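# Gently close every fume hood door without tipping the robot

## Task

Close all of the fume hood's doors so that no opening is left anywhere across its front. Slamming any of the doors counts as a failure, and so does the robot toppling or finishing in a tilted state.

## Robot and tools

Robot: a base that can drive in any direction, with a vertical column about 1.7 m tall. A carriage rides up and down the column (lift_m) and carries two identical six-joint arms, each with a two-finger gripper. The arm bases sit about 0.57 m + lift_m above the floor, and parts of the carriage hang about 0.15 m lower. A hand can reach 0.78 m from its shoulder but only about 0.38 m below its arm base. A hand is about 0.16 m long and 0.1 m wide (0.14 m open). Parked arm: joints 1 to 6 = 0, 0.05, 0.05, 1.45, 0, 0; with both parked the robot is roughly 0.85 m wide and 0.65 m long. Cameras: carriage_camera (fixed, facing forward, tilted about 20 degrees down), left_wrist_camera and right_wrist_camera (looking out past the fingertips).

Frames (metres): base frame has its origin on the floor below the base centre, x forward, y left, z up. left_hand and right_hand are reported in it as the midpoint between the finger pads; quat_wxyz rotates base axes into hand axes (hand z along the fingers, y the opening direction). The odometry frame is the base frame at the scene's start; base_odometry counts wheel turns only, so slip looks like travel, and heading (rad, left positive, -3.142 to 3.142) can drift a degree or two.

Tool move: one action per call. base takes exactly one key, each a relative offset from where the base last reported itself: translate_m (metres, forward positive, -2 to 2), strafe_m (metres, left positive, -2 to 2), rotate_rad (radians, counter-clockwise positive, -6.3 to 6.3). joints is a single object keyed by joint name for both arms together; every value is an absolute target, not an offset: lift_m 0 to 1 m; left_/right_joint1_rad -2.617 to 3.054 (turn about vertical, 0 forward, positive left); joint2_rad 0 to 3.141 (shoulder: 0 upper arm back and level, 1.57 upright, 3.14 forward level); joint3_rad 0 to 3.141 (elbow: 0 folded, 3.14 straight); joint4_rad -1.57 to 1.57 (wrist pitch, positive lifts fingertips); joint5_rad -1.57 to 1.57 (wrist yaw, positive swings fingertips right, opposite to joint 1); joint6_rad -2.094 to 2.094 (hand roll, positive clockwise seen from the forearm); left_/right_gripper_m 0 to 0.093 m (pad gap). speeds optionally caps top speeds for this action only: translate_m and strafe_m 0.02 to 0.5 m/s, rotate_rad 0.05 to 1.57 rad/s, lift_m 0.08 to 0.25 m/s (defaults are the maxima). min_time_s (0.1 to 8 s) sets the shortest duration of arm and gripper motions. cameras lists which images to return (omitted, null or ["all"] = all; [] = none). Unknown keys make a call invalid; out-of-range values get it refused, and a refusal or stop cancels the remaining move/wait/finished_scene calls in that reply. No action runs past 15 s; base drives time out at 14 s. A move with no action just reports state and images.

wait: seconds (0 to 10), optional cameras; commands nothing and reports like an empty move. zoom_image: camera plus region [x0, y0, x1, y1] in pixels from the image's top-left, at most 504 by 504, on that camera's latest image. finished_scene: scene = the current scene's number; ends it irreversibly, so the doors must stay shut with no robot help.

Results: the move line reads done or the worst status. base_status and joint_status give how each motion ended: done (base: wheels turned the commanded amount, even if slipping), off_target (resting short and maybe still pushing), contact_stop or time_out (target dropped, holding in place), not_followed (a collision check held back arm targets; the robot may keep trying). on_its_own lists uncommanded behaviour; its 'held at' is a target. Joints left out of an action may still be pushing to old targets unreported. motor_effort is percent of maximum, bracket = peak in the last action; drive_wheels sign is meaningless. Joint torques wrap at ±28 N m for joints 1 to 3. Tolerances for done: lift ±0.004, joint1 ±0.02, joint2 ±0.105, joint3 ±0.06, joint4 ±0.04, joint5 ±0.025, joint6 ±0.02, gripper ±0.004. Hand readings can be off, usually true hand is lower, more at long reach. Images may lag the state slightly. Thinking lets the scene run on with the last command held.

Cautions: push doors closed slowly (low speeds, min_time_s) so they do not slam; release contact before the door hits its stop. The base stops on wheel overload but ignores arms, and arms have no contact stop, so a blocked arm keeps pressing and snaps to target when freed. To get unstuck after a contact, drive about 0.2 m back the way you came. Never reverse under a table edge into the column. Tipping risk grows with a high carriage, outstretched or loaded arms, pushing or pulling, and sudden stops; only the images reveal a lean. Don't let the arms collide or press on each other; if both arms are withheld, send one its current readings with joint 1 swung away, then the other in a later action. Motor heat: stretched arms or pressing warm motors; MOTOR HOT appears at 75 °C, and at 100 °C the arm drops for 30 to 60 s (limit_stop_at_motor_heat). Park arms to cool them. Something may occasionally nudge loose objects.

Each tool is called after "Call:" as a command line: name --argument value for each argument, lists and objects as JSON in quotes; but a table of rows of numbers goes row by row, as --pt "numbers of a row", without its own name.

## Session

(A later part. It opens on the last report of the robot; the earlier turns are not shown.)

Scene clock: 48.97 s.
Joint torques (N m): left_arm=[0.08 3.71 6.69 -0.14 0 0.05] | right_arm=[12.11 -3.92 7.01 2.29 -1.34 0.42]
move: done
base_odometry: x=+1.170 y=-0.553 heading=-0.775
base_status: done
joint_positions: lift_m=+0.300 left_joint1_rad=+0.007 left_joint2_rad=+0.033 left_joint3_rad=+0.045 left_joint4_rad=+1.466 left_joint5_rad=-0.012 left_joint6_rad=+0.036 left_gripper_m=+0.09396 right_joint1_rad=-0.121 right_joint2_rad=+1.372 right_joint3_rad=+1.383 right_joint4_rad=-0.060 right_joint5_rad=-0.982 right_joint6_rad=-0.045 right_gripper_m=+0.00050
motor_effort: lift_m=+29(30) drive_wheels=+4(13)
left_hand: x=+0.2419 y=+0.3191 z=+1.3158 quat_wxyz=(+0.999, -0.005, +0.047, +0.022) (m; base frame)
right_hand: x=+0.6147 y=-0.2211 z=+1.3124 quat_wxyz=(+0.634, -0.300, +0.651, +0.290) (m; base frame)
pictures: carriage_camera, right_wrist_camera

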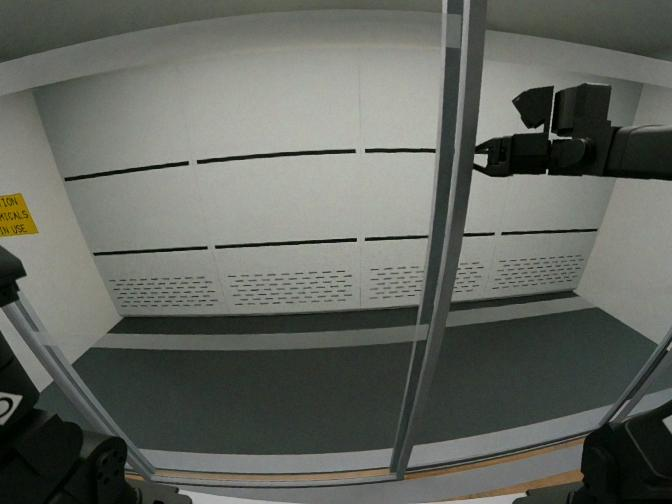

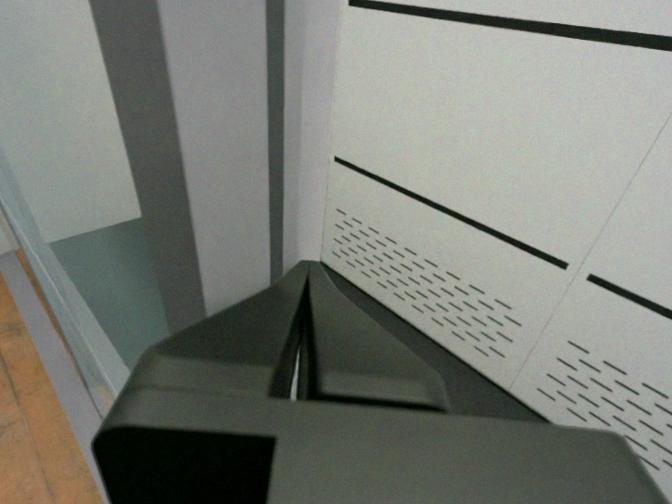

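Call:
move --base '{"strafe_m": 0.015}' --speeds '{"strafe_m": 0.03}' --cameras '["right_wrist_camera"]'

Call:
move --base '{"strafe_m": -0.1}' --speeds '{"strafe_m": 0.15}' --cameras '["right_wrist_camera"]'

Call:
move --base '{"translate_m": -0.5}' --cameras '["carriage_camera"]'

Call:
zoom_image --camera "carriage_camera" --region '[0, 260, 200, 410]'

Call:
zoom_image --camera "carriage_camera" --region '[350, 280, 470, 400]'

Scene clock: 50.37 s.
Joint torques (N m): left_arm=[-0.05 3.66 6.6 -0.13 -0.03 0.02] | right_arm=[13.15 -3.45 6.79 2.48 -1.45 0.4]
move: done
base_odometry: x=+1.180 y=-0.542 heading=-0.775
base_status: done
joint_positions: lift_m=+0.300 left_joint1_rad=+0.007 left_joint2_rad=+0.033 left_joint3_rad=+0.045 left_joint4_rad=+1.466 left_joint5_rad=-0.012 left_joint6_rad=+0.036 left_gripper_m=+0.09396 right_joint1_rad=-0.133 right_joint2_rad=+1.367 right_joint3_rad=+1.383 right_joint4_rad=-0.073 right_joint5_rad=-0.972 right_joint6_rad=-0.039 right_gripper_m=+0.00050
motor_effort: lift_m=+30(30) drive_wheels=+6(12)
left_hand: x=+0.2419 y=+0.3191 z=+1.3158 quat_wxyz=(+0.999, -0.005, +0.047, +0.022) (m; base frame)
right_hand: x=+0.6153 y=-0.2266 z=+1.3119 quat_wxyz=(+0.634, -0.290, +0.657, +0.286) (m; base frame)
pictures: right_wrist_camera

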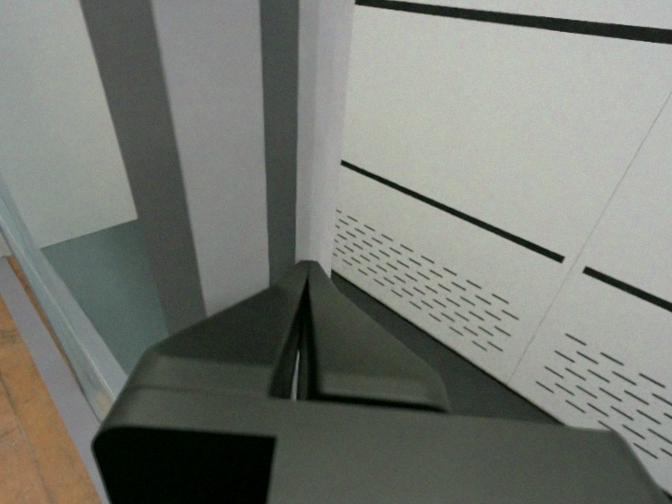

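Scene clock: 52.27 s.
Joint torques (N m): left_arm=[-0.12 3.85 6.6 -0.14 0 -0.01] | right_arm=[0.44 -6.46 7.05 1.74 -0.25 0.11]
move: done
base_odometry: x=+1.110 y=-0.614 heading=-0.775
base_status: done
joint_positions: lift_m=+0.300 left_joint1_rad=+0.008 left_joint2_rad=+0.033 left_joint3_rad=+0.045 left_joint4_rad=+1.466 left_joint5_rad=-0.012 left_joint6_rad=+0.036 left_gripper_m=+0.09396 right_joint1_rad=-0.006 right_joint2_rad=+1.397 right_joint3_rad=+1.383 right_joint4_rad=-0.010 right_joint5_rad=-1.087 right_joint6_rad=-0.011 right_gripper_m=+0.00050
on_its_own: right_joint5_rad moved -0.115 to your old target -1.100
motor_effort: lift_m=+30(30) drive_wheels=+1(8)
left_hand: x=+0.2419 y=+0.3191 z=+1.3158 quat_wxyz=(+0.999, -0.005, +0.047, +0.022) (m; base frame)
right_hand: x=+0.5938 y=-0.1669 z=+1.3119 quat_wxyz=(+0.601, -0.363, +0.612, +0.365) (m; base frame)
pictures: right_wrist_camera

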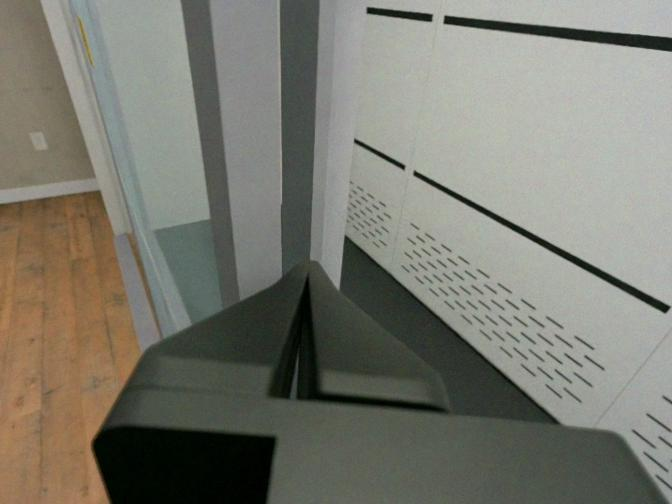

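Scene clock: 55.37 s.
Joint torques (N m): left_arm=[-0.24 3.89 6.65 -0.2 -0.05 0.03] | right_arm=[0.4 -6.72 6.98 1.74 -0.2 0.07]
move: done
base_odometry: x=+0.753 y=-0.264 heading=-0.775
base_status: done
joint_positions: lift_m=+0.300 left_joint1_rad=+0.008 left_joint2_rad=+0.033 left_joint3_rad=+0.045 left_joint4_rad=+1.466 left_joint5_rad=-0.012 left_joint6_rad=+0.036 left_gripper_m=+0.09396 right_joint1_rad=-0.006 right_joint2_rad=+1.398 right_joint3_rad=+1.383 right_joint4_rad=-0.007 right_joint5_rad=-1.090 right_joint6_rad=-0.010 right_gripper_m=+0.00050
motor_effort: lift_m=+30(30) drive_wheels=-2(12)
left_hand: x=+0.2419 y=+0.3191 z=+1.3158 quat_wxyz=(+0.999, -0.005, +0.047, +0.022) (m; base frame)
right_hand: x=+0.5935 y=-0.1666 z=+1.3123 quat_wxyz=(+0.601, -0.364, +0.611, +0.366) (m; base frame)
pictures: carriage_camera

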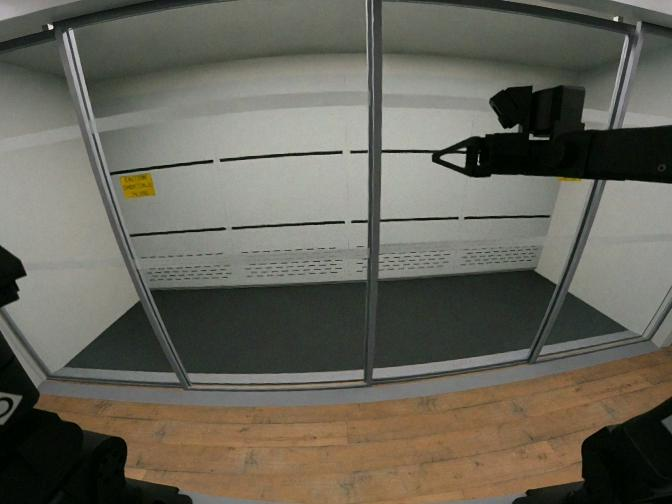

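Scaled by 2.520 from the camera's 672x504 image, which has a finer 960x720 frame.

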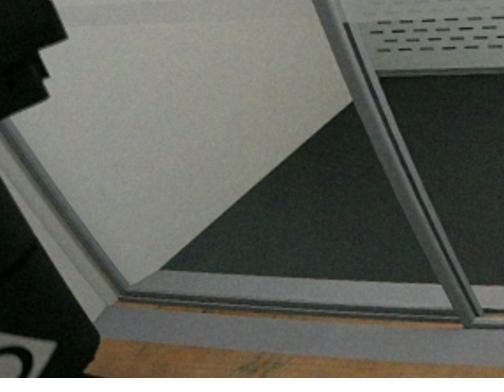

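Scaled by 4.200 from the camera's 672x504 image, which has a finer 960x720 frame.

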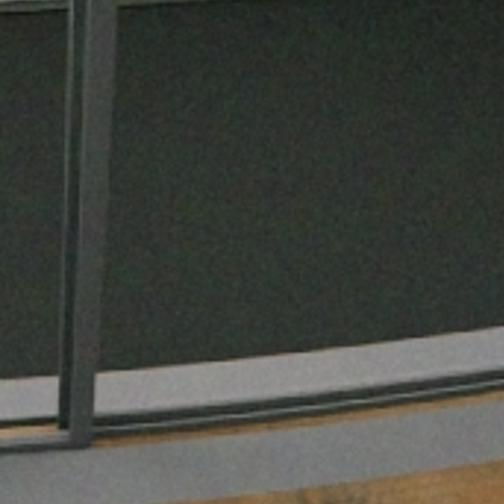

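Call:
move --base '{"strafe_m": -0.7}' --cameras '["carriage_camera"]'

Call:
zoom_image --camera "carriage_camera" --region '[540, 270, 660, 380]'

Call:
zoom_image --camera "carriage_camera" --region '[380, 270, 500, 390]'

Call:
zoom_image --camera "carriage_camera" --region '[170, 280, 290, 400]'

Scene clock: 59.20 s.
Joint torques (N m): left_arm=[-0.31 3.78 6.67 -0.18 -0.04 0.04] | right_arm=[0.2 -6.68 6.98 1.72 -0.18 0.08]
move: done
base_odometry: x=+0.263 y=-0.763 heading=-0.776
base_status: done
joint_positions: lift_m=+0.300 left_joint1_rad=+0.008 left_joint2_rad=+0.033 left_joint3_rad=+0.045 left_joint4_rad=+1.466 left_joint5_rad=-0.012 left_joint6_rad=+0.036 left_gripper_m=+0.09396 right_joint1_rad=-0.004 right_joint2_rad=+1.398 right_joint3_rad=+1.383 right_joint4_rad=-0.007 right_joint5_rad=-1.090 right_joint6_rad=-0.010 right_gripper_m=+0.00050
motor_effort: lift_m=+30(30) drive_wheels=-2(10)
left_hand: x=+0.2419 y=+0.3191 z=+1.3158 quat_wxyz=(+0.999, -0.005, +0.047, +0.022) (m; base frame)
right_hand: x=+0.5932 y=-0.1659 z=+1.3123 quat_wxyz=(+0.600, -0.365, +0.610, +0.366) (m; base frame)
pictures: carriage_camera

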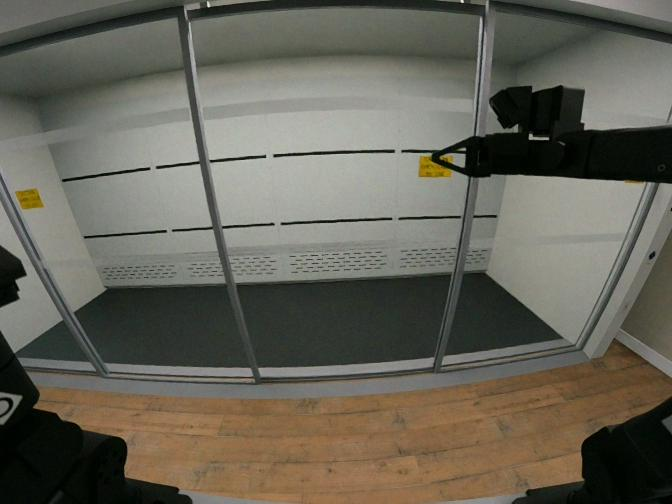

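Scaled by 4.200 from the camera's 672x504 image, which has a finer 960x720 frame.

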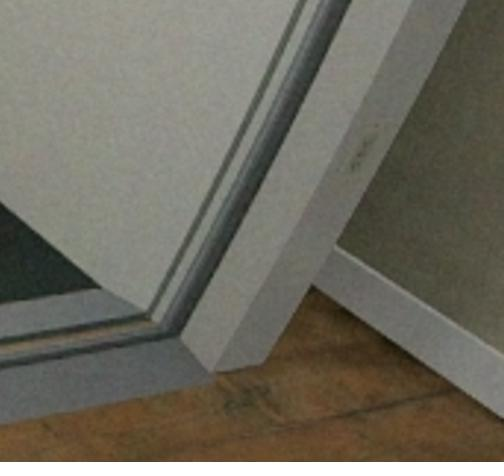

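Scaled by 4.200 from the camera's 672x504 image, which has a finer 960x720 frame.

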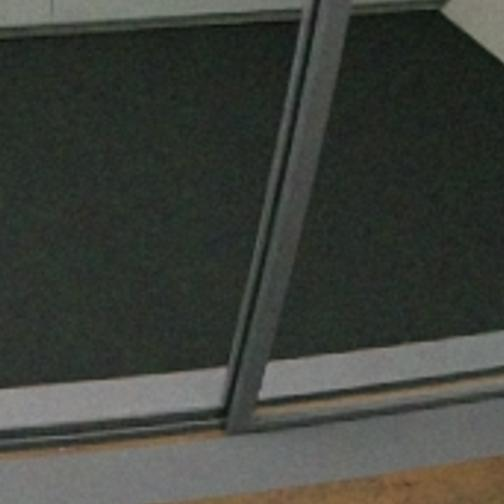

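Scaled by 4.200 from the camera's 672x504 image, which has a finer 960x720 frame.

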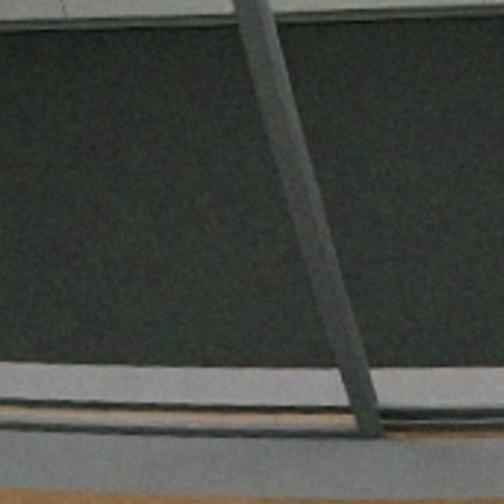

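Call:
finished_scene --scene 2

The scene is finished: the task was done.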